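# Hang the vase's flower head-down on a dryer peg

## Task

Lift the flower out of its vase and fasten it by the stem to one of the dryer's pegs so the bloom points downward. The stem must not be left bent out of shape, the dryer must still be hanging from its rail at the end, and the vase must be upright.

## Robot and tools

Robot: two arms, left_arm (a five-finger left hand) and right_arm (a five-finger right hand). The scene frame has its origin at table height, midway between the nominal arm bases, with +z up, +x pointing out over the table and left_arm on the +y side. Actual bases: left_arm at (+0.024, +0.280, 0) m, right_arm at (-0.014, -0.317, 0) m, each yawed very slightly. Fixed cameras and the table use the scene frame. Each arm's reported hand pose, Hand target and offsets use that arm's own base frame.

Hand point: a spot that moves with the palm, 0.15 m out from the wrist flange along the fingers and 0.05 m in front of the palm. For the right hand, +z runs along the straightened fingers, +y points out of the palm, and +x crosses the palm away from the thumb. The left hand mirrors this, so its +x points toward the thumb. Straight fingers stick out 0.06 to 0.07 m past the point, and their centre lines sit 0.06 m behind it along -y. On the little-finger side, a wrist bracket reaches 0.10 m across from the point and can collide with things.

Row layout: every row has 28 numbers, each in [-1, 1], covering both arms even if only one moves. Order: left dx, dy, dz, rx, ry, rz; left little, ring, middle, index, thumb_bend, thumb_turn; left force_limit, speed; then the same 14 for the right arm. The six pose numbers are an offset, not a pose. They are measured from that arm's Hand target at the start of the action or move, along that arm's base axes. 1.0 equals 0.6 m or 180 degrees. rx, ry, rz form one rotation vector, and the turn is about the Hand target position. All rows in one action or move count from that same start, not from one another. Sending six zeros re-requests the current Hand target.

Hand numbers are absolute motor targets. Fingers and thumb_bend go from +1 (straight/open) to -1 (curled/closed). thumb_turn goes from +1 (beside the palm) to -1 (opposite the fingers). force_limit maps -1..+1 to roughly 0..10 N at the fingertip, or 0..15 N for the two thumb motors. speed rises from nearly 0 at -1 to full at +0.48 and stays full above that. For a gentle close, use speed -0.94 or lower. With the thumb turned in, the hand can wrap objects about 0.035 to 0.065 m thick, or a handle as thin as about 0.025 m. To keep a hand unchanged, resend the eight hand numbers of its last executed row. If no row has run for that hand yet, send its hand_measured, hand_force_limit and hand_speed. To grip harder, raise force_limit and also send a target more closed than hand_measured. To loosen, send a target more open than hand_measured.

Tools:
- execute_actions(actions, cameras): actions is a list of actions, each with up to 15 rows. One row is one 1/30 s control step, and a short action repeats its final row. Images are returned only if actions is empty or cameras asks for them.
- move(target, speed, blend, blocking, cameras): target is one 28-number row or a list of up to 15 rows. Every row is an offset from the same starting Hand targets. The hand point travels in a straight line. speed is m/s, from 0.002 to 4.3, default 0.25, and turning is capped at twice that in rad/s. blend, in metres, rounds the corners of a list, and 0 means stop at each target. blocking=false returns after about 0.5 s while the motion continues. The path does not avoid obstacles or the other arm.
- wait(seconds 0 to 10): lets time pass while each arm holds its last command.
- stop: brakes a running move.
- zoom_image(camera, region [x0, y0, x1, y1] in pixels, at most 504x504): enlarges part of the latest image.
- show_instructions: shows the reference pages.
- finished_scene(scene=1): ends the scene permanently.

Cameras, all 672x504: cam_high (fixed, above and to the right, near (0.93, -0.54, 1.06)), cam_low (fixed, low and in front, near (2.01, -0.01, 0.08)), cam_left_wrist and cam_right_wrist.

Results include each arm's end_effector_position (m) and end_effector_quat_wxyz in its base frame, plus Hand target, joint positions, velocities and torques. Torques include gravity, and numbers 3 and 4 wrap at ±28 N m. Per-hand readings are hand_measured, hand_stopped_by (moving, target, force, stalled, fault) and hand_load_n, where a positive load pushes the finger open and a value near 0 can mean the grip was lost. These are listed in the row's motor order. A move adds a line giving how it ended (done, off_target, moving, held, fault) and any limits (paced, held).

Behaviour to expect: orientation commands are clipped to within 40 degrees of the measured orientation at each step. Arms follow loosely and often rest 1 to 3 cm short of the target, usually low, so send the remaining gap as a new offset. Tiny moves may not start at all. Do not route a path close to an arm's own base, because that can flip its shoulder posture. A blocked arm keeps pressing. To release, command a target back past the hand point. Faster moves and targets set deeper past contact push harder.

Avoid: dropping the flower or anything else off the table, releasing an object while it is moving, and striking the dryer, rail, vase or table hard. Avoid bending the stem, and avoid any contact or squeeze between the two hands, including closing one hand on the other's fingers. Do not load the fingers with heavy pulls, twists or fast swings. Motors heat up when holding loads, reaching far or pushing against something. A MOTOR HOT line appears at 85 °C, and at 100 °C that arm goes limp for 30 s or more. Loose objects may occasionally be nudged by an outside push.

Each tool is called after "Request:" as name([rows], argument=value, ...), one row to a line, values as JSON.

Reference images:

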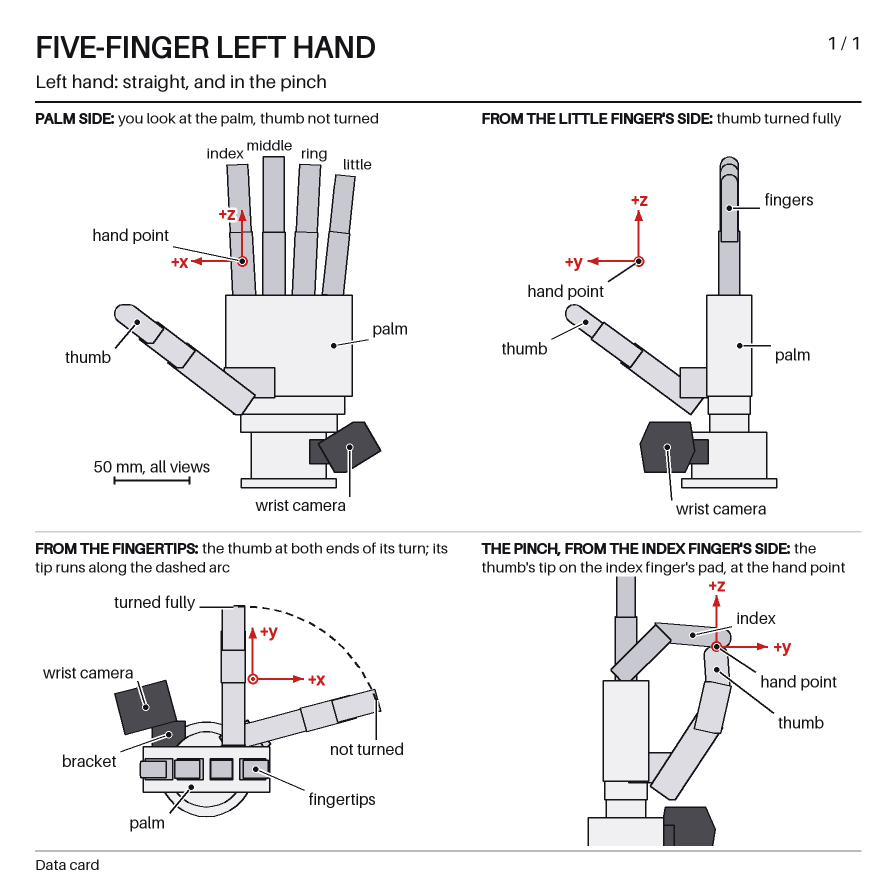

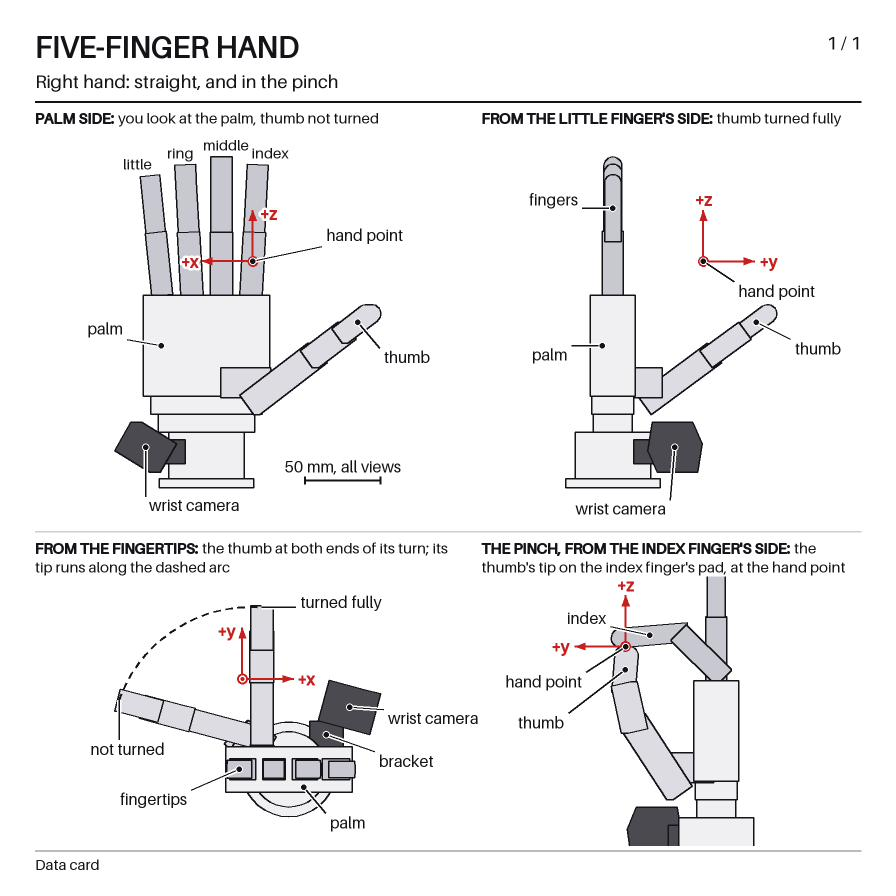

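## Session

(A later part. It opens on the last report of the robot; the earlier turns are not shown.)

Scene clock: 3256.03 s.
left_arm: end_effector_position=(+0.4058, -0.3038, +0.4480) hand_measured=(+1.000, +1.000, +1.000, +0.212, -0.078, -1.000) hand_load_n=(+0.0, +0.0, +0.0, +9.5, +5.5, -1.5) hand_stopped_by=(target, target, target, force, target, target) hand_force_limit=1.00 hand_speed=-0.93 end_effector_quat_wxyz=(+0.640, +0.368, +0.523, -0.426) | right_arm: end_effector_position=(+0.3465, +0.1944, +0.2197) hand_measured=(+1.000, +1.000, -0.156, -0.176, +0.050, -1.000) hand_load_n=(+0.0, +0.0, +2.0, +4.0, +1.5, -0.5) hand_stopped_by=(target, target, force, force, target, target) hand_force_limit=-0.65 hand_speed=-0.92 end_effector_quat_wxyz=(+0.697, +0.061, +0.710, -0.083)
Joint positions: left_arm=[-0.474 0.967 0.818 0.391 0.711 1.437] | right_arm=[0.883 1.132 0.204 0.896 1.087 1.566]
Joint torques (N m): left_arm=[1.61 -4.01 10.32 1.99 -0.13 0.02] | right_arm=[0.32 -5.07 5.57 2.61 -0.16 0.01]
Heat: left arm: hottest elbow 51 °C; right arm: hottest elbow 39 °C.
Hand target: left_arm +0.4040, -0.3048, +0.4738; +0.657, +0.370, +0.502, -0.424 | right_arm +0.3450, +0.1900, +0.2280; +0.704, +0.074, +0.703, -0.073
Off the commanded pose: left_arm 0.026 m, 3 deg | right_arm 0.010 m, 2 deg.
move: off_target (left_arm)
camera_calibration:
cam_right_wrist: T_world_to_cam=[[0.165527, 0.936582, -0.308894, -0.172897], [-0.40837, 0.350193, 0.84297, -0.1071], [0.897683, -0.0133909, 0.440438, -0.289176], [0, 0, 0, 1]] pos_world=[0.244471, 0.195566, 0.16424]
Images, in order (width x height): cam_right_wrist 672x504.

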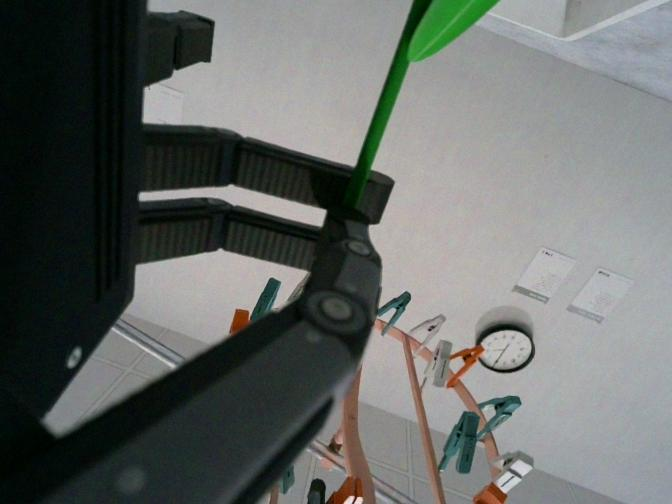

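Request:
move(target=[0.0,0.0,0.0,0,0,0,1,1,1,0.2,-0.08,-1,1.0,-0.93,-0.03,-0.02,0.0,-0.0244,-0.0797,-0.0552,1,1,-0.22,-0.2,0.05,-1,-0.65,-0.92], speed=0.12, cameras=["cam_right_wrist"])

Request:
zoom_image(camera="cam_right_wrist", region=[340, 300, 520, 440])

Scene clock: 3281.17 s.
left_arm: end_effector_position=(+0.4058, -0.3038, +0.4480) hand_measured=(+1.000, +1.000, +1.000, +0.212, -0.078, -1.000) hand_load_n=(+0.0, +0.0, +0.0, +10.0, +5.5, -1.5) hand_stopped_by=(target, target, target, force, target, target) hand_force_limit=1.00 hand_speed=-0.93 end_effector_quat_wxyz=(+0.640, +0.368, +0.523, -0.426) | right_arm: end_effector_position=(+0.3317, +0.1769, +0.2222) hand_measured=(+1.000, +1.000, -0.156, -0.176, +0.050, -1.000) hand_load_n=(+0.0, +0.0, +2.0, +4.0, +1.5, -0.5) hand_stopped_by=(target, target, force, force, target, target) hand_force_limit=-0.65 hand_speed=-0.92 end_effector_quat_wxyz=(+0.728, +0.095, +0.665, -0.136)
Joint positions: left_arm=[-0.474 0.967 0.818 0.391 0.711 1.437] | right_arm=[0.941 1.418 0.169 1.562 1.252 1.23]
Joint torques (N m): left_arm=[1.67 -4.07 10.3 2.02 -0.12 0.03] | right_arm=[1.26 -5.77 3.12 2.41 -0.2 -0.23]
Heat: left arm: hottest elbow 51 °C; right arm: hottest elbow 37 °C.
Hand target: left_arm +0.4040, -0.3048, +0.4738; +0.657, +0.370, +0.502, -0.424 | right_arm +0.3270, +0.1780, +0.2280; +0.779, +0.116, +0.598, -0.151
Off the commanded pose: left_arm 0.026 m, 3 deg | right_arm 0.008 m, 10 deg.
joint sent to its limit (right arm) — joint 4 (wrist pitch), upper limit. The joint targets are off in position and orientation.
move: off_target (left_arm, right_arm)
camera_calibration:
cam_right_wrist: T_world_to_cam=[[0.310601, 0.895474, -0.318832, -0.191981], [-0.446282, 0.433534, 0.782867, -0.0979662], [0.839261, -0.10087, 0.53429, -0.263142], [0, 0, 0, 1]] pos_world=[0.236754, 0.187843, 0.156079]
Images, in order (width x height): cam_right_wrist 672x504.

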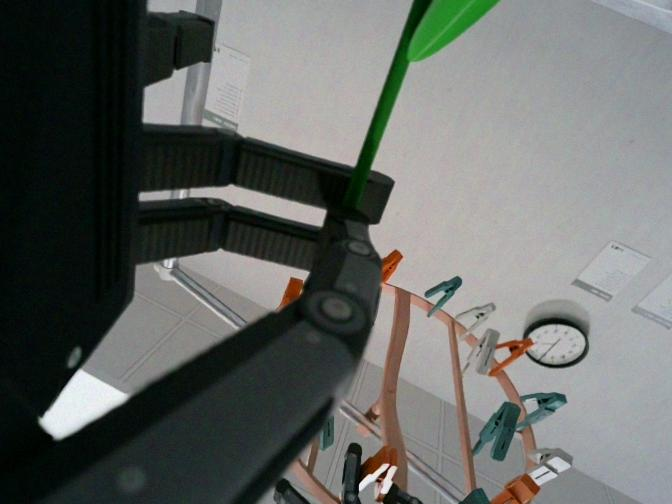

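Scaled by 2.800.

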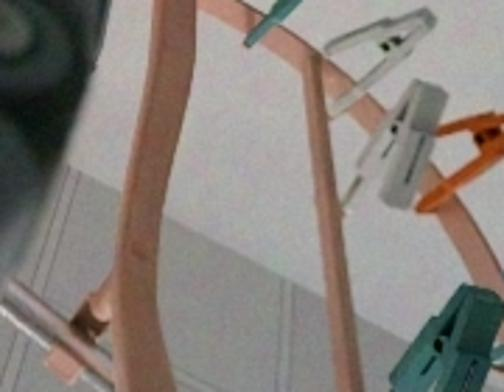

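Request:
zoom_image(camera="cam_right_wrist", region=[310, 424, 430, 504])

Scaled by 4.200.

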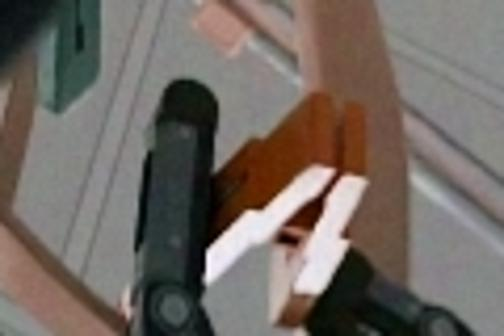

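Request:
move(target=[0.0,0.0,0.0,0,0,0,1,1,1,0.32,-0.08,-1,1.0,-0.7,0.0,0.0,0.0,0.005,0.05,0.015,1,1,-0.22,-0.2,0.05,-1,-0.65,-0.92], speed=0.08, cameras=["cam_right_wrist"])

Request:
zoom_image(camera="cam_right_wrist", region=[310, 424, 430, 504])

Scene clock: 3328.57 s.
left_arm: end_effector_position=(+0.4058, -0.3038, +0.4480) hand_measured=(+1.000, +1.000, +1.000, +0.320, -0.080, -1.000) hand_load_n=(+0.0, +0.0, +0.0, +0.0, +0.0, +0.0) hand_stopped_by=(target, target, target, target, target, target) hand_force_limit=1.00 hand_speed=-0.70 end_effector_quat_wxyz=(+0.640, +0.368, +0.523, -0.426) | right_arm: end_effector_position=(+0.3311, +0.1765, +0.2198) hand_measured=(+1.000, +1.000, -0.156, -0.176, +0.050, -1.000) hand_load_n=(+0.0, +0.0, +2.5, +4.0, +1.5, +0.0) hand_stopped_by=(target, target, force, force, target, target) hand_force_limit=-0.65 hand_speed=-0.92 end_effector_quat_wxyz=(+0.724, +0.090, +0.668, -0.148)
Joint positions: left_arm=[-0.474 0.967 0.818 0.391 0.711 1.437] | right_arm=[0.947 1.418 0.169 1.562 1.268 1.204]
Joint torques (N m): left_arm=[1.61 -3.96 10.33 1.99 -0.12 0.03] | right_arm=[1.2 -6.18 3.32 2.44 -0.19 -0.18]
Heat: left arm: hottest elbow 52 °C; right arm: hottest elbow 36 °C.
Hand target: left_arm +0.4040, -0.3048, +0.4738; +0.657, +0.370, +0.502, -0.424 | right_arm +0.3270, +0.1780, +0.2280; +0.732, +0.096, +0.661, -0.137
Off the commanded pose: left_arm 0.026 m, 3 deg | right_arm 0.009 m, 2 deg.
joint sent to its limit (right arm) — joint 4 (wrist pitch), upper limit. The joint targets are off in position, not in orientation.
move: off_target (left_arm)
camera_calibration:
cam_right_wrist: T_world_to_cam=[[0.316247, 0.884847, -0.342103, -0.187087], [-0.431848, 0.455355, 0.778562, -0.103827], [0.844686, -0.0984815, 0.526124, -0.261875], [0, 0, 0, 1]] pos_world=[0.235531, 0.187031, 0.154612]
Images, in order (width x height): cam_right_wrist 672x504.

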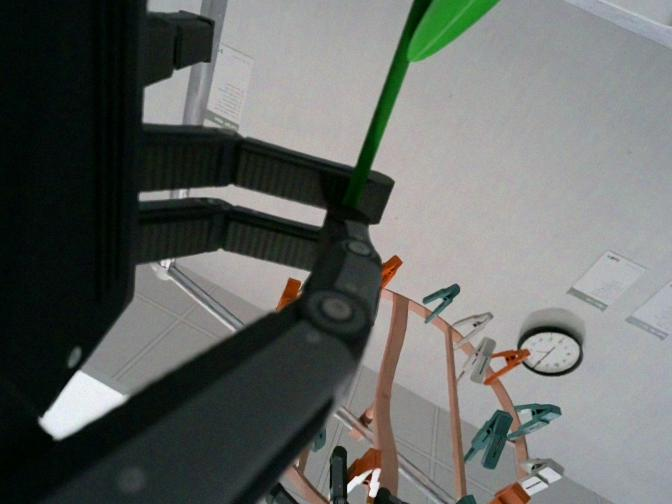

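Scaled by 4.200.

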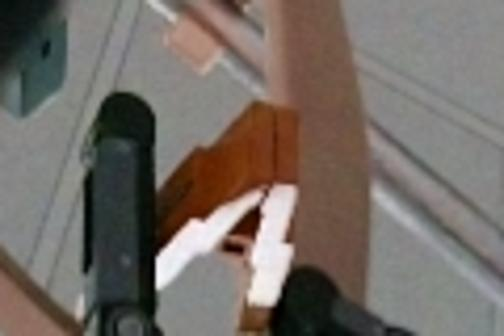

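Request:
move([
  [0.0,0.0,0.0,0,0,0,1,1,1,0.32,0.4,-1,0.0,-0.3,0.0,0.0,0.0,0,0,0,1,1,-0.22,-0.2,0.05,-1,-0.65,-0.92],
  [-0.085,0.0,-0.04,0,0,0,1,1,1,0.32,0.4,-1,0.0,-0.3,0.0,0.0,0.0,0,0,0,1,1,-0.22,-0.2,0.05,-1,-0.65,-0.92],
  [-0.085,0.0,-0.05,0.0536,0.02,0,1,1,0.32,0.32,0.4,-1,0.0,-0.3,0.0,0.0,0.0,0,0,0,1,1,-0.22,-0.2,0.05,-1,-0.65,-0.92],
], speed=0.08, cameras=["cam_left_wrist","cam_right_wrist"])

Scene clock: 3370.33 s.
left_arm: end_effector_position=(+0.3582, -0.2998, +0.4042) hand_measured=(+1.000, +1.000, +0.320, +0.320, +0.400, -1.000) hand_load_n=(+0.0, +0.0, +0.0, +0.0, +0.0, +0.0) hand_stopped_by=(target, target, target, target, target, target) hand_force_limit=0.00 hand_speed=-0.30 end_effector_quat_wxyz=(+0.588, +0.401, +0.584, -0.391) | right_arm: end_effector_position=(+0.3311, +0.1765, +0.2198) hand_measured=(+1.000, +1.000, -0.156, -0.176, +0.050, -1.000) hand_load_n=(+0.0, +0.0, +2.0, +4.0, +1.5, -0.5) hand_stopped_by=(target, target, force, force, target, target) hand_force_limit=-0.65 hand_speed=-0.92 end_effector_quat_wxyz=(+0.724, +0.090, +0.668, -0.148)
Joint positions: left_arm=[-0.554 0.824 0.773 0.047 0.634 1.587] | right_arm=[0.947 1.418 0.169 1.562 1.268 1.204]
Joint torques (N m): left_arm=[1.14 -2.73 12.41 1.14 0.07 0.18] | right_arm=[1.08 -5.83 3.37 2.45 -0.23 -0.17]
Heat: left arm: hottest elbow 52 °C; right arm: hottest elbow 35 °C.
Hand target: left_arm +0.3530, -0.3048, +0.4438; +0.607, +0.411, +0.556, -0.391 | right_arm +0.3270, +0.1780, +0.2280; +0.732, +0.096, +0.661, -0.137
Off the commanded pose: left_arm 0.040 m, 4 deg | right_arm 0.009 m, 2 deg.
joint sent to its limit (right arm) — joint 4 (wrist pitch), upper limit. The joint targets are off in position, not in orientation.
move: off_target (left_arm); target 3's new numbers were sent with left_arm's hand 0.040 m and 4 deg from that target
camera_calibration:
cam_left_wrist: T_world_to_cam=[[-0.908403, -0.318303, -0.271084, 0.335444], [0.0437672, 0.572421, -0.818791, 0.483705], [0.415798, -0.755657, -0.506058, -0.0558519], [0, 0, 0, 1]] pos_world=[0.306771, -0.212315, 0.458722]
cam_right_wrist: T_world_to_cam=[[0.316247, 0.884847, -0.342103, -0.187087], [-0.431848, 0.455355, 0.778562, -0.103827], [0.844686, -0.0984815, 0.526124, -0.261875], [0, 0, 0, 1]] pos_world=[0.235531, 0.187031, 0.154612]
Images, in order (width x height): cam_left_wrist 672x504, cam_right_wrist 672x504.

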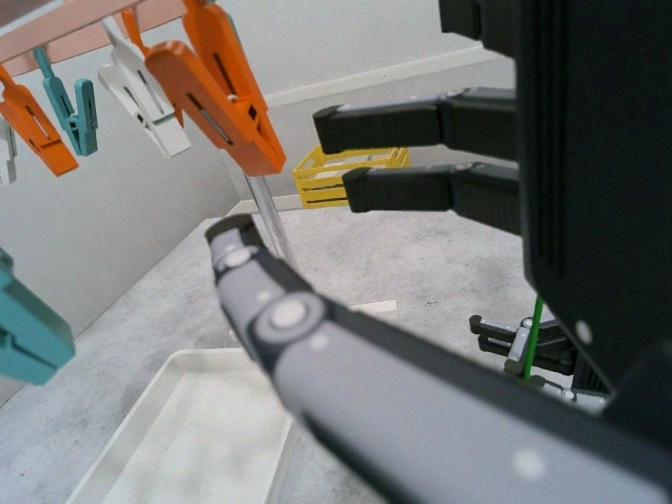

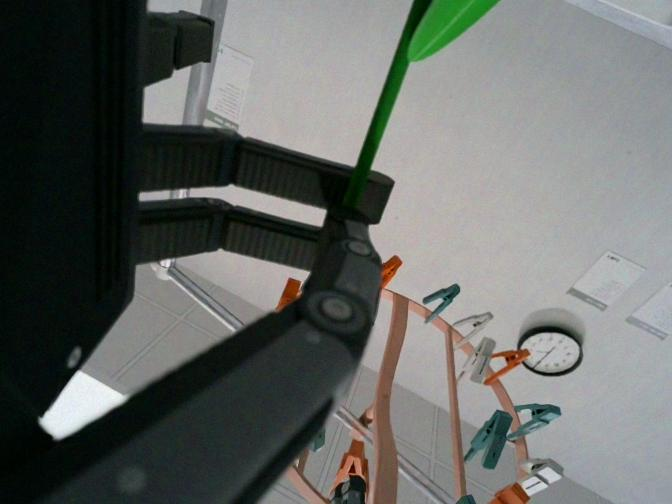

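Request:
move(target=[0.01,-0.005,0.067,0,0,0,1,1,0.32,0.32,0.4,-1,0.0,-0.3,0.0,0.0,0.0,0,0,0,1,1,-0.22,-0.2,0.05,-1,-0.65,-0.92], speed=0.08, cameras=["cam_left_wrist"])

Scene clock: 3397.73 s.
left_arm: end_effector_position=(+0.3603, -0.3035, +0.4532) hand_measured=(+1.000, +1.000, +0.320, +0.320, +0.400, -1.000) hand_load_n=(+0.0, +0.0, +0.0, +0.0, +0.0, +0.0) hand_stopped_by=(target, target, target, target, target, target) hand_force_limit=0.00 hand_speed=-0.30 end_effector_quat_wxyz=(+0.592, +0.404, +0.575, -0.394) | right_arm: end_effector_position=(+0.3311, +0.1765, +0.2198) hand_measured=(+1.000, +1.000, -0.156, -0.176, +0.050, -1.000) hand_load_n=(+0.0, +0.0, +2.0, +4.0, +1.5, +0.0) hand_stopped_by=(target, target, force, force, target, target) hand_force_limit=-0.65 hand_speed=-0.92 end_effector_quat_wxyz=(+0.724, +0.090, +0.668, -0.148)
Joint positions: left_arm=[-0.554 0.836 0.894 -0.043 0.645 1.587] | right_arm=[0.947 1.418 0.169 1.562 1.268 1.204]
Joint torques (N m): left_arm=[1.26 -1.73 12.29 1.09 0.05 0.18] | right_arm=[1.26 -5.89 3.38 2.45 -0.23 -0.16]
Heat: left arm: hottest elbow 55 °C; right arm: hottest elbow 35 °C.
Hand target: left_arm +0.3590, -0.3078, +0.4840; +0.607, +0.411, +0.556, -0.391 | right_arm +0.3270, +0.1780, +0.2280; +0.732, +0.096, +0.661, -0.137
Off the commanded pose: left_arm 0.031 m, 3 deg | right_arm 0.009 m, 2 deg.
joint sent to its limit (right arm) — joint 4 (wrist pitch), upper limit. The joint targets are off in position, not in orientation.
move: off_target (left_arm)
camera_calibration:
cam_left_wrist: T_world_to_cam=[[-0.907445, -0.311205, -0.282302, 0.356301], [0.0627628, 0.563941, -0.823427, 0.518568], [0.415457, -0.764933, -0.492213, -0.0436242], [0, 0, 0, 1]] pos_world=[0.308901, -0.214928, 0.506115]
Images, in order (width x height): cam_left_wrist 672x504.

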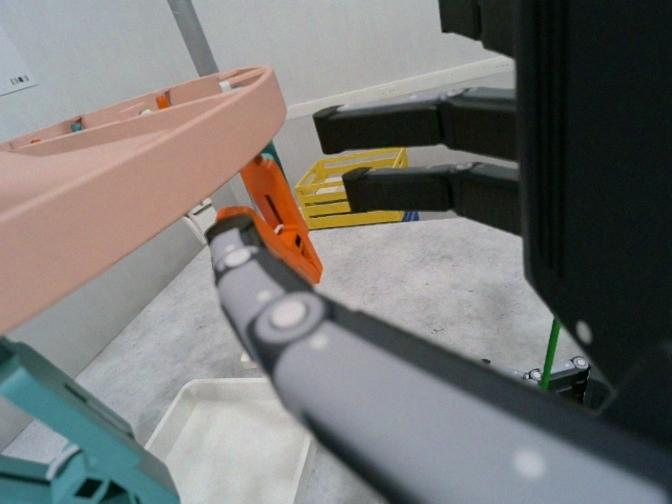

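Request:
move(target=[0.04,0.0,0.0,0,0,0,1,1,0.32,0.32,0.4,-1,0.0,-0.3,0.0,0.0,0.0,0,0,0,1,1,-0.22,-0.2,0.05,-1,-0.65,-0.92], speed=0.06, cameras=["cam_left_wrist"])

Scene clock: 3402.77 s.
left_arm: end_effector_position=(+0.3773, -0.3085, +0.4441) hand_measured=(+1.000, +1.000, +0.320, +0.320, +0.400, -1.000) hand_load_n=(+0.0, +0.0, +0.0, +0.0, +0.0, +0.5) hand_stopped_by=(target, target, target, target, target, target) hand_force_limit=0.00 hand_speed=-0.30 end_effector_quat_wxyz=(+0.579, +0.406, +0.584, -0.398) | right_arm: end_effector_position=(+0.3311, +0.1765, +0.2198) hand_measured=(+1.000, +1.000, -0.156, -0.176, +0.050, -1.000) hand_load_n=(+0.0, +0.0, +2.0, +4.0, +1.5, +0.0) hand_stopped_by=(target, target, force, force, target, target) hand_force_limit=-0.65 hand_speed=-0.92 end_effector_quat_wxyz=(+0.724, +0.090, +0.668, -0.148)
Joint positions: left_arm=[-0.531 0.892 0.919 -0.043 0.679 1.587] | right_arm=[0.947 1.418 0.169 1.562 1.268 1.204]
Joint torques (N m): left_arm=[2.14 -2.43 12.41 2.18 0.09 0.15] | right_arm=[1.32 -5.83 3.41 2.39 -0.19 -0.18]
Heat: left arm: hottest elbow 56 °C; right arm: hottest elbow 35 °C.
Hand target: left_arm +0.3830, -0.3078, +0.4840; +0.607, +0.411, +0.556, -0.391 | right_arm +0.3270, +0.1780, +0.2280; +0.732, +0.096, +0.661, -0.137
Off the commanded pose: left_arm 0.040 m, 5 deg | right_arm 0.009 m, 2 deg.
joint sent to its limit (right arm) — joint 4 (wrist pitch), upper limit. The joint targets are off in position, not in orientation.
move: off_target (left_arm)
camera_calibration:
cam_left_wrist: T_world_to_cam=[[-0.917863, -0.297123, -0.263147, 0.367353], [0.0473469, 0.576305, -0.815862, 0.51913], [0.394064, -0.761309, -0.514901, -0.0397716], [0, 0, 0, 1]] pos_world=[0.328273, -0.220306, 0.499727]
Images, in order (width x height): cam_left_wrist 672x504.

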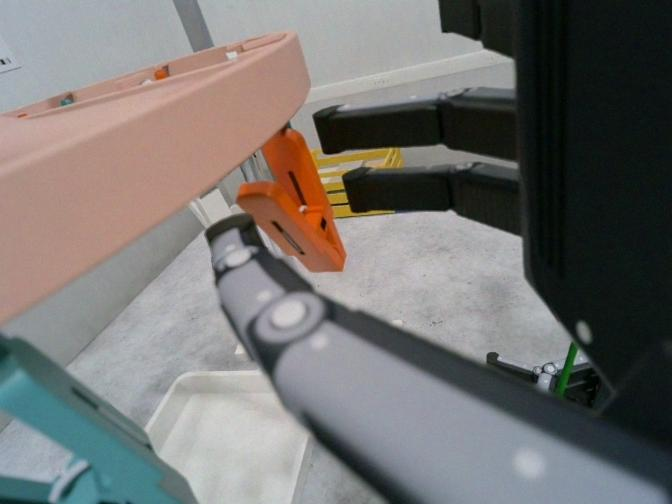

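Request:
move(target=[0.037,0.004,0.012,0,0,0,1,1,0.32,0.32,0.4,-1,0.0,-0.3,0.0,0.0,0.0,0,0,0,1,1,-0.22,-0.2,0.05,-1,-0.65,-0.92], speed=0.06, cameras=["cam_left_wrist"])

Scene clock: 3412.10 s.
left_arm: end_effector_position=(+0.3983, -0.3072, +0.4515) hand_measured=(+1.000, +1.000, +0.320, +0.320, +0.400, -1.000) hand_load_n=(+0.0, +0.0, +0.0, +0.0, +0.0, +0.0) hand_stopped_by=(target, target, target, target, target, target) hand_force_limit=0.00 hand_speed=-0.30 end_effector_quat_wxyz=(+0.579, +0.407, +0.583, -0.399) | right_arm: end_effector_position=(+0.3311, +0.1765, +0.2198) hand_measured=(+1.000, +1.000, -0.156, -0.176, +0.050, -1.000) hand_load_n=(+0.0, +0.0, +2.0, +4.0, +1.5, +0.0) hand_stopped_by=(target, target, force, force, target, target) hand_force_limit=-0.65 hand_speed=-0.92 end_effector_quat_wxyz=(+0.724, +0.090, +0.668, -0.148)
Joint positions: left_arm=[-0.491 0.944 0.966 -0.039 0.722 1.587] | right_arm=[0.947 1.418 0.169 1.562 1.268 1.204]
Joint torques (N m): left_arm=[2.26 -2.9 12.42 2.22 0.1 0.13] | right_arm=[1.2 -6.07 3.32 2.39 -0.21 -0.16]
Heat: left arm: hottest elbow 56 °C; right arm: hottest elbow 35 °C.
Hand target: left_arm +0.4052, -0.3054, +0.4912; +0.607, +0.411, +0.556, -0.391 | right_arm +0.3270, +0.1780, +0.2280; +0.732, +0.096, +0.661, -0.137
Off the commanded pose: left_arm 0.040 m, 5 deg | right_arm 0.009 m, 2 deg.
joint sent to its limit (right arm) — joint 4 (wrist pitch), upper limit. The joint targets are off in position, not in orientation.
move: off_target (left_arm)
camera_calibration:
cam_left_wrist: T_world_to_cam=[[-0.918854, -0.294478, -0.262661, 0.390003], [0.0488184, 0.575693, -0.816207, 0.522902], [0.391567, -0.762797, -0.514602, -0.0427675], [0, 0, 0, 1]] pos_world=[0.349575, -0.218807, 0.507227]
Images, in order (width x height): cam_left_wrist 672x504.

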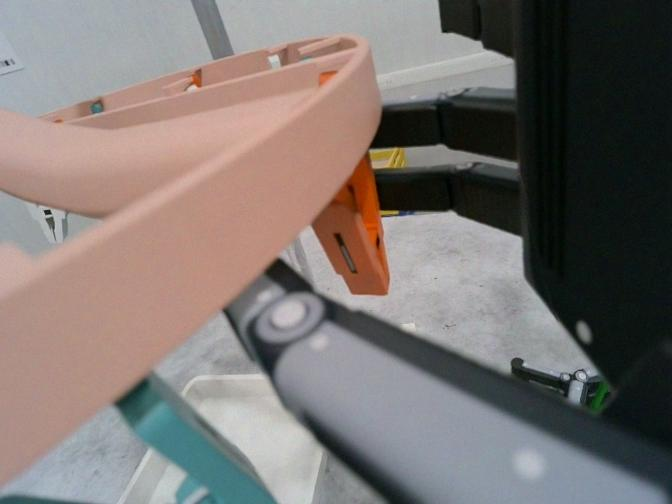

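Request:
move([
  [-0.015,0.0,-0.02,0,0,0,1,1,0.32,0.32,0.4,-1,0.0,-0.3,0.0,0.0,0.0,0,0,0,1,1,-0.22,-0.2,0.05,-1,-0.65,-0.92],
  [0.0,0.0,-0.06,0,0,0,1,1,0.32,0.32,0.4,-1,0.0,-0.3,0.0,0.0,0.0,0,0,0,1,1,-0.22,-0.2,0.05,-1,-0.65,-0.92],
], speed=0.06, cameras=["cam_left_wrist"])

Scene clock: 3420.87 s.
left_arm: end_effector_position=(+0.3988, -0.3091, +0.4505) hand_measured=(+1.000, +1.000, +0.320, +0.320, +0.400, -1.000) hand_load_n=(+0.0, +0.0, +0.0, +0.0, +0.0, +0.0) hand_stopped_by=(target, target, target, target, target, target) hand_force_limit=0.00 hand_speed=-0.30 end_effector_quat_wxyz=(+0.596, +0.411, +0.563, -0.399) | right_arm: end_effector_position=(+0.3311, +0.1765, +0.2198) hand_measured=(+1.000, +1.000, -0.156, -0.176, +0.050, -1.000) hand_load_n=(+0.5, +0.0, +2.0, +4.0, +1.5, +0.0) hand_stopped_by=(target, target, force, force, target, target) hand_force_limit=-0.65 hand_speed=-0.92 end_effector_quat_wxyz=(+0.724, +0.090, +0.668, -0.148)
Joint positions: left_arm=[-0.491 0.945 0.928 0.055 0.729 1.587] | right_arm=[0.947 1.418 0.169 1.562 1.268 1.204]
Joint torques (N m): left_arm=[2.14 -3.08 8.58 2.22 0.07 0.13] | right_arm=[1.03 -6.12 3.38 2.44 -0.21 -0.16]
Heat: left arm: hottest elbow 57 °C; right arm: hottest elbow 35 °C.
Hand target: left_arm +0.4052, -0.3054, +0.4552; +0.607, +0.411, +0.556, -0.391 | right_arm +0.3270, +0.1780, +0.2280; +0.732, +0.096, +0.661, -0.137
Off the commanded pose: left_arm 0.009 m, 2 deg | right_arm 0.009 m, 2 deg.
joint sent to its limit (right arm) — joint 4 (wrist pitch), upper limit. The joint targets are off in position, not in orientation.
move: done
camera_calibration:
cam_left_wrist: T_world_to_cam=[[-0.90783, -0.294542, -0.298481, 0.401351], [0.0921077, 0.554345, -0.827175, 0.504128], [0.409099, -0.778426, -0.476121, -0.074119], [0, 0, 0, 1]] pos_world=[0.348246, -0.218942, 0.501508]
Images, in order (width x height): cam_left_wrist 672x504.

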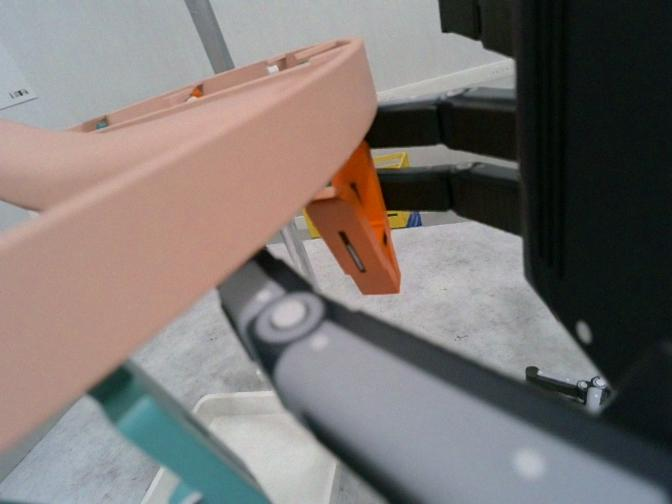

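Request:
move(target=[0.0,0.0,-0.012,0,0,0,1,1,0.32,0.32,0.4,-1,0.0,-0.3,0.0,0.0,0.0,0,0,0,1,1,-0.22,-0.2,0.05,-1,-0.65,-0.92], speed=0.06, cameras=["cam_left_wrist"])

Scene clock: 3427.23 s.
left_arm: end_effector_position=(+0.3987, -0.3090, +0.4439) hand_measured=(+1.000, +1.000, +0.320, +0.320, +0.400, -1.000) hand_load_n=(+0.0, +0.0, +0.0, +0.0, +0.0, +0.0) hand_stopped_by=(target, target, target, target, target, target) hand_force_limit=0.00 hand_speed=-0.30 end_effector_quat_wxyz=(+0.597, +0.411, +0.562, -0.398) | right_arm: end_effector_position=(+0.3311, +0.1765, +0.2198) hand_measured=(+1.000, +1.000, -0.156, -0.176, +0.050, -1.000) hand_load_n=(+0.0, +0.0, +2.5, +4.0, +1.5, +0.0) hand_stopped_by=(target, target, force, force, target, target) hand_force_limit=-0.65 hand_speed=-0.92 end_effector_quat_wxyz=(+0.724, +0.090, +0.668, -0.148)
Joint positions: left_arm=[-0.491 0.945 0.91 0.075 0.729 1.587] | right_arm=[0.947 1.418 0.169 1.562 1.268 1.204]
Joint torques (N m): left_arm=[2.02 -2.61 8.54 2.24 0.06 0.11] | right_arm=[1.2 -6.12 3.32 2.43 -0.21 -0.17]
Heat: left arm: hottest elbow 56 °C; right arm: hottest elbow 35 °C.
Hand target: left_arm +0.4052, -0.3054, +0.4480; +0.607, +0.411, +0.556, -0.391 | right_arm +0.3270, +0.1780, +0.2280; +0.732, +0.096, +0.661, -0.137
Off the commanded pose: left_arm 0.009 m, 2 deg | right_arm 0.009 m, 2 deg.
joint sent to its limit (right arm) — joint 4 (wrist pitch), upper limit. The joint targets are off in position, not in orientation.
move: done
camera_calibration:
cam_left_wrist: T_world_to_cam=[[-0.907436, -0.294737, -0.299483, 0.399517], [0.0932111, 0.553777, -0.827431, 0.498167], [0.409721, -0.778756, -0.475045, -0.0779725], [0, 0, 0, 1]] pos_world=[0.348048, -0.218843, 0.494807]
Images, in order (width x height): cam_left_wrist 672x504.

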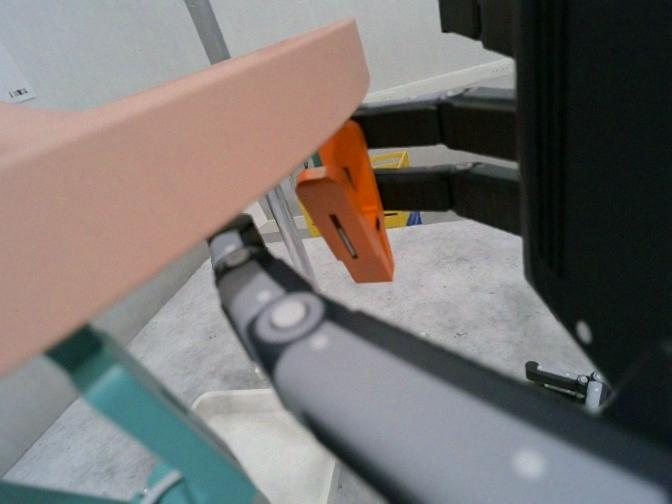

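Request:
move(target=[0.0197,0.004,0.058,0,0,0,1,1,0.32,0.32,0.4,-1,0.0,-0.3,0.0,0.0,0.0,0,0,0,1,1,-0.22,-0.2,0.05,-1,-0.65,-0.92], speed=0.06, cameras=["cam_left_wrist"])

Scene clock: 3437.93 s.
left_arm: end_effector_position=(+0.4100, -0.3067, +0.4532) hand_measured=(+1.000, +1.000, +0.320, +0.320, +0.400, -1.000) hand_load_n=(+0.0, +0.0, +0.0, +0.0, +0.0, +0.0) hand_stopped_by=(target, target, target, target, target, target) hand_force_limit=0.00 hand_speed=-0.30 end_effector_quat_wxyz=(+0.590, +0.411, +0.569, -0.399) | right_arm: end_effector_position=(+0.3311, +0.1765, +0.2198) hand_measured=(+1.000, +1.000, -0.156, -0.176, +0.050, -1.000) hand_load_n=(+0.0, +0.0, +2.0, +4.0, +1.5, +0.0) hand_stopped_by=(target, target, force, force, target, target) hand_force_limit=-0.65 hand_speed=-0.92 end_effector_quat_wxyz=(+0.724, +0.090, +0.668, -0.148)
Joint positions: left_arm=[-0.468 0.971 0.962 0.03 0.752 1.587] | right_arm=[0.947 1.418 0.169 1.562 1.268 1.204]
Joint torques (N m): left_arm=[2.26 -3.25 12.27 1.1 0.07 0.09] | right_arm=[1.03 -6.07 3.29 2.44 -0.2 -0.17]
Heat: left arm: hottest elbow 55 °C; right arm: hottest elbow 35 °C.
Hand target: left_arm +0.4171, -0.3030, +0.4828; +0.607, +0.411, +0.556, -0.391 | right_arm +0.3270, +0.1780, +0.2280; +0.732, +0.096, +0.661, -0.137
Off the commanded pose: left_arm 0.031 m, 3 deg | right_arm 0.009 m, 2 deg.
joint sent to its limit (right arm) — joint 4 (wrist pitch), upper limit. The joint targets are off in position, not in orientation.
move: off_target (left_arm)
camera_calibration:
cam_left_wrist: T_world_to_cam=[[-0.912137, -0.292033, -0.287616, 0.410676], [0.0800257, 0.561313, -0.823726, 0.509508], [0.401998, -0.774367, -0.488624, -0.0656899], [0, 0, 0, 1]] pos_world=[0.360226, -0.21693, 0.505714]
Images, in order (width x height): cam_left_wrist 672x504.

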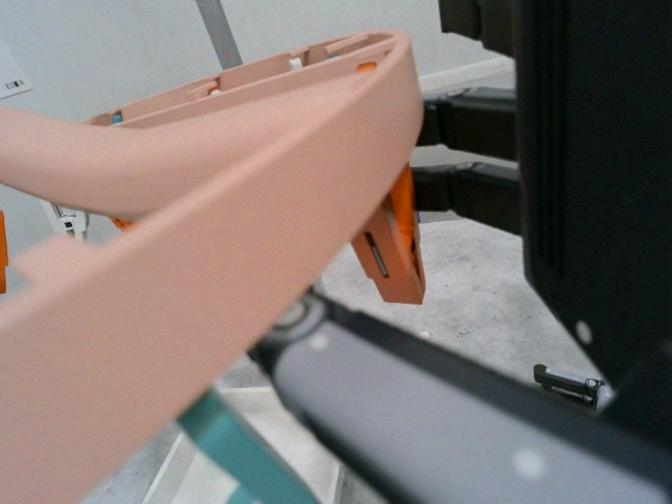

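Request:
move(target=[0.0,0.0,-0.057,0,0,0,1,1,0.32,0.32,0.4,-1,0.0,-0.3,0.0,0.0,0.0,0,0,0,1,1,-0.22,-0.2,0.05,-1,-0.65,-0.92], speed=0.06, cameras=["cam_left_wrist","cam_right_wrist"])

Request:
zoom_image(camera="cam_right_wrist", region=[310, 424, 430, 504])

Scene clock: 3444.77 s.
left_arm: end_effector_position=(+0.4109, -0.3071, +0.4429) hand_measured=(+1.000, +1.000, +0.320, +0.320, +0.400, -1.000) hand_load_n=(+0.0, -0.5, +0.0, +0.0, +0.0, +0.5) hand_stopped_by=(target, target, target, target, target, target) hand_force_limit=0.00 hand_speed=-0.30 end_effector_quat_wxyz=(+0.596, +0.412, +0.563, -0.398) | right_arm: end_effector_position=(+0.3311, +0.1765, +0.2198) hand_measured=(+1.000, +1.000, -0.156, -0.176, +0.050, -1.000) hand_load_n=(+0.0, +0.0, +2.5, +4.0, +1.5, +0.0) hand_stopped_by=(target, target, force, force, target, target) hand_force_limit=-0.65 hand_speed=-0.92 end_effector_quat_wxyz=(+0.724, +0.090, +0.668, -0.148)
Joint positions: left_arm=[-0.468 0.974 0.925 0.087 0.752 1.587] | right_arm=[0.947 1.418 0.169 1.562 1.268 1.204]
Joint torques (N m): left_arm=[2.2 -3.31 8.64 2.18 0.06 0.11] | right_arm=[1.14 -6.07 3.29 2.41 -0.21 -0.16]
Heat: left arm: hottest elbow 57 °C; right arm: hottest elbow 35 °C.
Hand target: left_arm +0.4171, -0.3030, +0.4486; +0.607, +0.411, +0.556, -0.391 | right_arm +0.3270, +0.1780, +0.2280; +0.732, +0.096, +0.661, -0.137
Off the commanded pose: left_arm 0.009 m, 2 deg | right_arm 0.009 m, 2 deg.
joint sent to its limit (right arm) — joint 4 (wrist pitch), upper limit. The joint targets are off in position, not in orientation.
move: done
camera_calibration:
cam_left_wrist: T_world_to_cam=[[-0.907709, -0.294313, -0.299072, 0.410926], [0.0924074, 0.555042, -0.826674, 0.495469], [0.409299, -0.778016, -0.476619, -0.0809444], [0, 0, 0, 1]] pos_world=[0.360347, -0.217041, 0.493909]
cam_right_wrist: T_world_to_cam=[[0.316247, 0.884847, -0.342103, -0.187087], [-0.431848, 0.455355, 0.778562, -0.103827], [0.844686, -0.0984815, 0.526124, -0.261875], [0, 0, 0, 1]] pos_world=[0.235531, 0.187031, 0.154612]
Images, in order (width x height): cam_left_wrist 672x504, cam_right_wrist 672x504.

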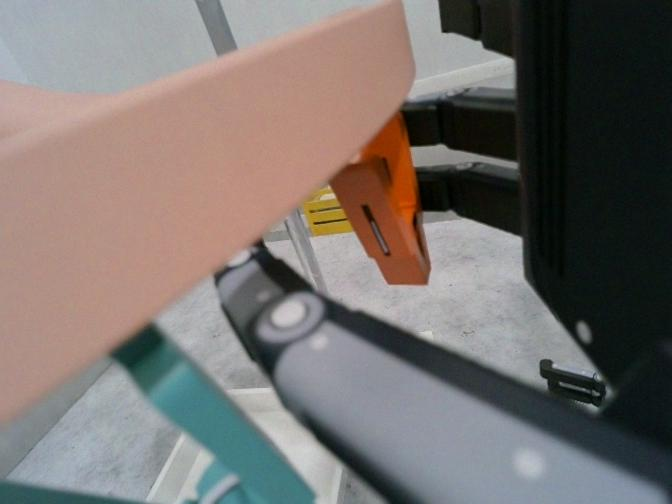

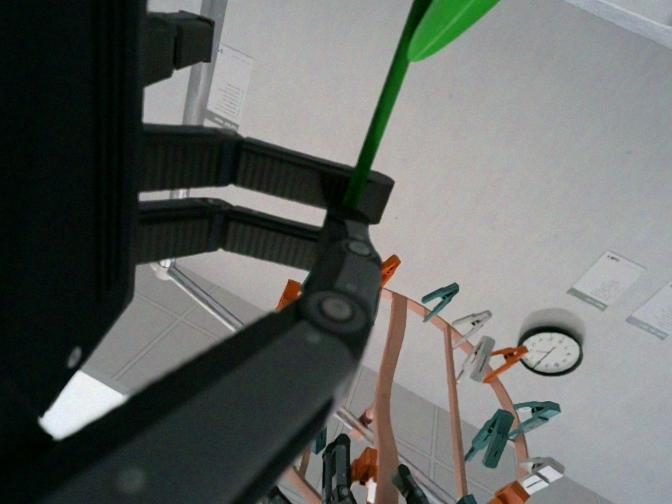

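Scaled by 4.200.

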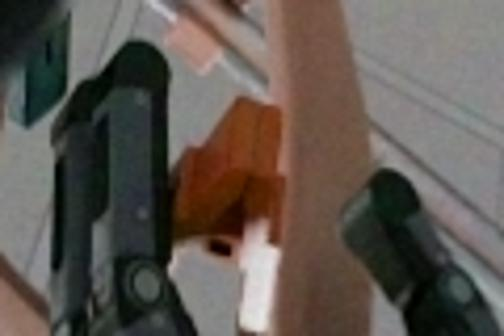

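Request:
move(target=[0.0,0.0,0.0,0,0,0,1,1,0.32,0.32,0.0,-1,0.0,-0.5,0.0,0.0,0.0,0,0,0,1,1,-0.22,-0.2,0.05,-1,-0.65,-0.92], speed=0.06, cameras=["cam_left_wrist","cam_right_wrist"])

Request:
zoom_image(camera="cam_right_wrist", region=[310, 424, 430, 504])

Request:
zoom_image(camera="cam_left_wrist", region=[260, 80, 480, 300])

Scene clock: 3455.87 s.
left_arm: end_effector_position=(+0.4109, -0.3071, +0.4429) hand_measured=(+1.000, +1.000, +0.320, +0.320, +0.000, -1.000) hand_load_n=(+0.0, +0.0, +0.0, +0.0, +0.0, +0.0) hand_stopped_by=(target, target, target, target, target, target) hand_force_limit=0.00 hand_speed=-0.50 end_effector_quat_wxyz=(+0.596, +0.412, +0.563, -0.398) | right_arm: end_effector_position=(+0.3311, +0.1765, +0.2198) hand_measured=(+1.000, +1.000, -0.156, -0.176, +0.050, -1.000) hand_load_n=(+0.0, +0.0, +2.0, +4.0, +1.5, +0.0) hand_stopped_by=(target, target, force, force, target, target) hand_force_limit=-0.65 hand_speed=-0.92 end_effector_quat_wxyz=(+0.724, +0.090, +0.668, -0.148)
Joint positions: left_arm=[-0.468 0.974 0.925 0.087 0.752 1.587] | right_arm=[0.947 1.418 0.169 1.562 1.268 1.204]
Joint torques (N m): left_arm=[2.32 -3.37 8.62 2.19 0.06 0.11] | right_arm=[1.44 -6.01 3.38 2.43 -0.21 -0.17]
Heat: left arm: hottest elbow 54 °C; right arm: hottest elbow 35 °C.
Hand target: left_arm +0.4171, -0.3030, +0.4486; +0.607, +0.411, +0.556, -0.391 | right_arm +0.3270, +0.1780, +0.2280; +0.732, +0.096, +0.661, -0.137
Off the commanded pose: left_arm 0.009 m, 2 deg | right_arm 0.009 m, 2 deg.
joint sent to its limit (right arm) — joint 4 (wrist pitch), upper limit. The joint targets are off in position, not in orientation.
move: done
camera_calibration:
cam_left_wrist: T_world_to_cam=[[-0.907709, -0.294313, -0.299072, 0.410926], [0.0924074, 0.555042, -0.826674, 0.495469], [0.409299, -0.778016, -0.476619, -0.0809444], [0, 0, 0, 1]] pos_world=[0.360347, -0.217041, 0.493909]
cam_right_wrist: T_world_to_cam=[[0.316247, 0.884847, -0.342103, -0.187087], [-0.431848, 0.455355, 0.778562, -0.103827], [0.844686, -0.0984815, 0.526124, -0.261875], [0, 0, 0, 1]] pos_world=[0.235531, 0.187031, 0.154612]
Images, in order (width x height): cam_left_wrist 672x504, cam_right_wrist 672x504.

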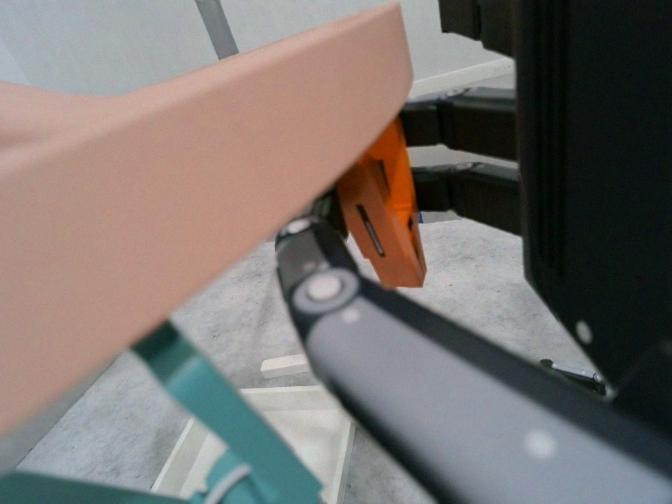

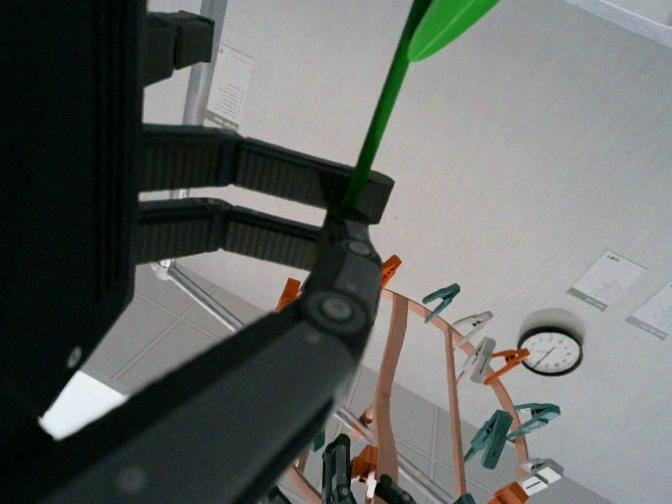

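Scaled by 4.200.

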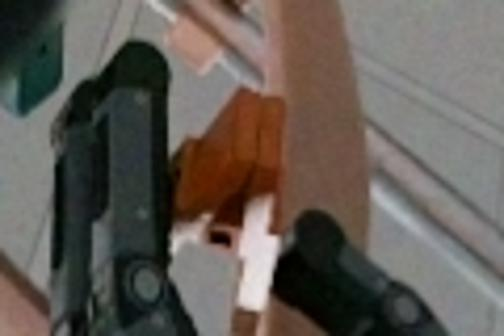

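Scaled by 2.291.

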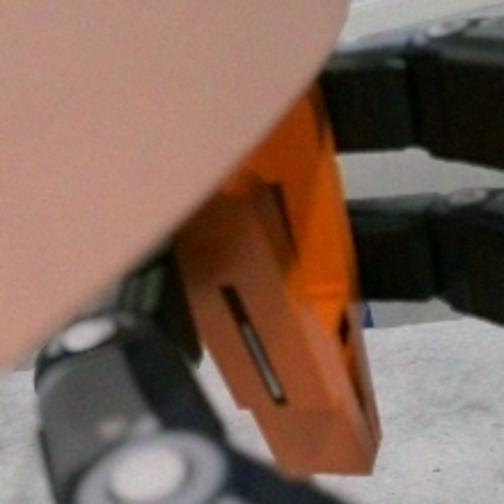

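Request:
move(target=[0.0,0.0,0.0,0,0,0,1,1,0.32,0.32,-0.2,-1,0.0,-0.6,0.0,0.0,0.0,0,0,0,1,1,-0.22,-0.2,0.05,-1,-0.65,-0.92], speed=0.06, cameras=["cam_left_wrist","cam_right_wrist"])

Request:
zoom_image(camera="cam_right_wrist", region=[310, 424, 430, 504])

Request:
zoom_image(camera="cam_left_wrist", region=[260, 80, 480, 300])

Scene clock: 3464.83 s.
left_arm: end_effector_position=(+0.4111, -0.3070, +0.4429) hand_measured=(+1.000, +1.000, +0.320, +0.320, -0.144, -1.000) hand_load_n=(+0.0, +0.0, +4.5, +0.5, +7.5, +2.0) hand_stopped_by=(target, target, target, target, force, target) hand_force_limit=0.00 hand_speed=-0.60 end_effector_quat_wxyz=(+0.596, +0.411, +0.563, -0.398) | right_arm: end_effector_position=(+0.3311, +0.1765, +0.2198) hand_measured=(+1.000, +1.000, -0.156, -0.176, +0.050, -1.000) hand_load_n=(+0.0, +0.0, +2.5, +4.0, +1.5, +0.0) hand_stopped_by=(target, target, force, force, target, target) hand_force_limit=-0.65 hand_speed=-0.92 end_effector_quat_wxyz=(+0.724, +0.090, +0.668, -0.148)
Joint positions: left_arm=[-0.468 0.974 0.925 0.087 0.751 1.587] | right_arm=[0.947 1.418 0.169 1.562 1.268 1.204]
Joint torques (N m): left_arm=[2.2 -3.25 8.62 2.18 0.05 0.1] | right_arm=[1.2 -5.95 3.26 2.43 -0.22 -0.15]
Heat: left arm: hottest elbow 53 °C; right arm: hottest elbow 35 °C.
Hand target: left_arm +0.4171, -0.3030, +0.4486; +0.607, +0.411, +0.556, -0.391 | right_arm +0.3270, +0.1780, +0.2280; +0.732, +0.096, +0.661, -0.137
Off the commanded pose: left_arm 0.009 m, 2 deg | right_arm 0.009 m, 2 deg.
joint sent to its limit (right arm) — joint 4 (wrist pitch), upper limit. The joint targets are off in position, not in orientation.
move: done
camera_calibration:
cam_left_wrist: T_world_to_cam=[[-0.907247, -0.295726, -0.299081, 0.410577], [0.0915954, 0.555102, -0.826724, 0.495735], [0.410504, -0.777437, -0.476527, -0.0812617], [0, 0, 0, 1]] pos_world=[0.360446, -0.216941, 0.493908]
cam_right_wrist: T_world_to_cam=[[0.316247, 0.884847, -0.342103, -0.187087], [-0.431848, 0.455355, 0.778562, -0.103827], [0.844686, -0.0984815, 0.526124, -0.261875], [0, 0, 0, 1]] pos_world=[0.235531, 0.187031, 0.154612]
Images, in order (width x height): cam_left_wrist 672x504, cam_right_wrist 672x504.

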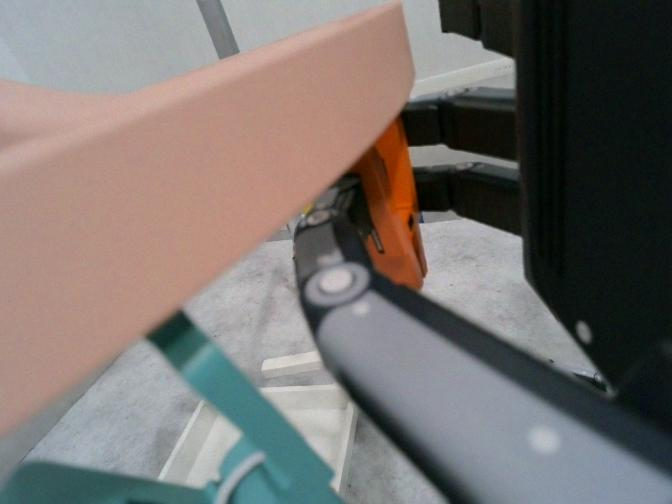

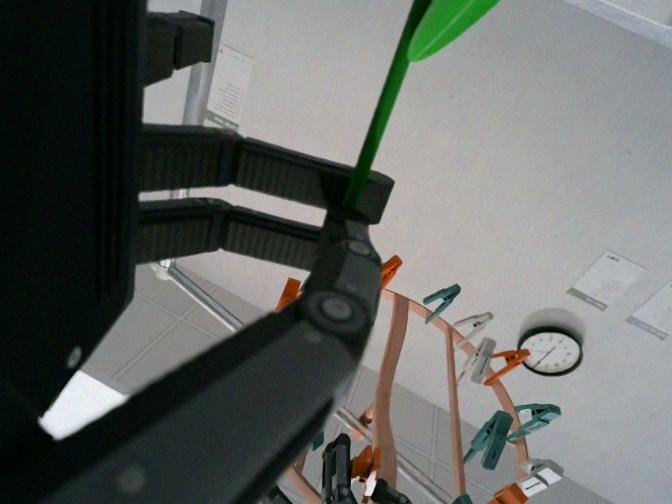

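Scaled by 4.200.

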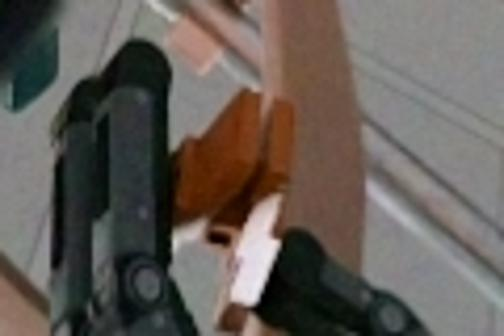

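Scaled by 2.291.

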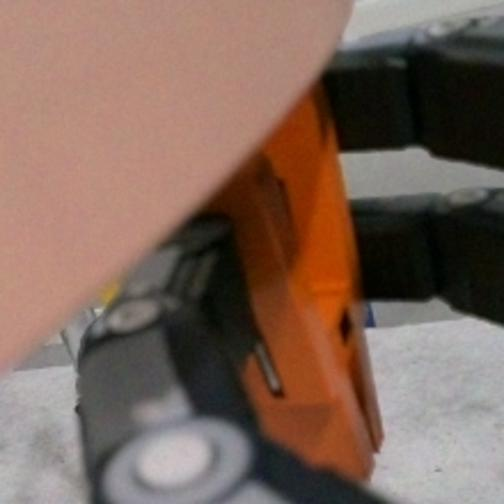

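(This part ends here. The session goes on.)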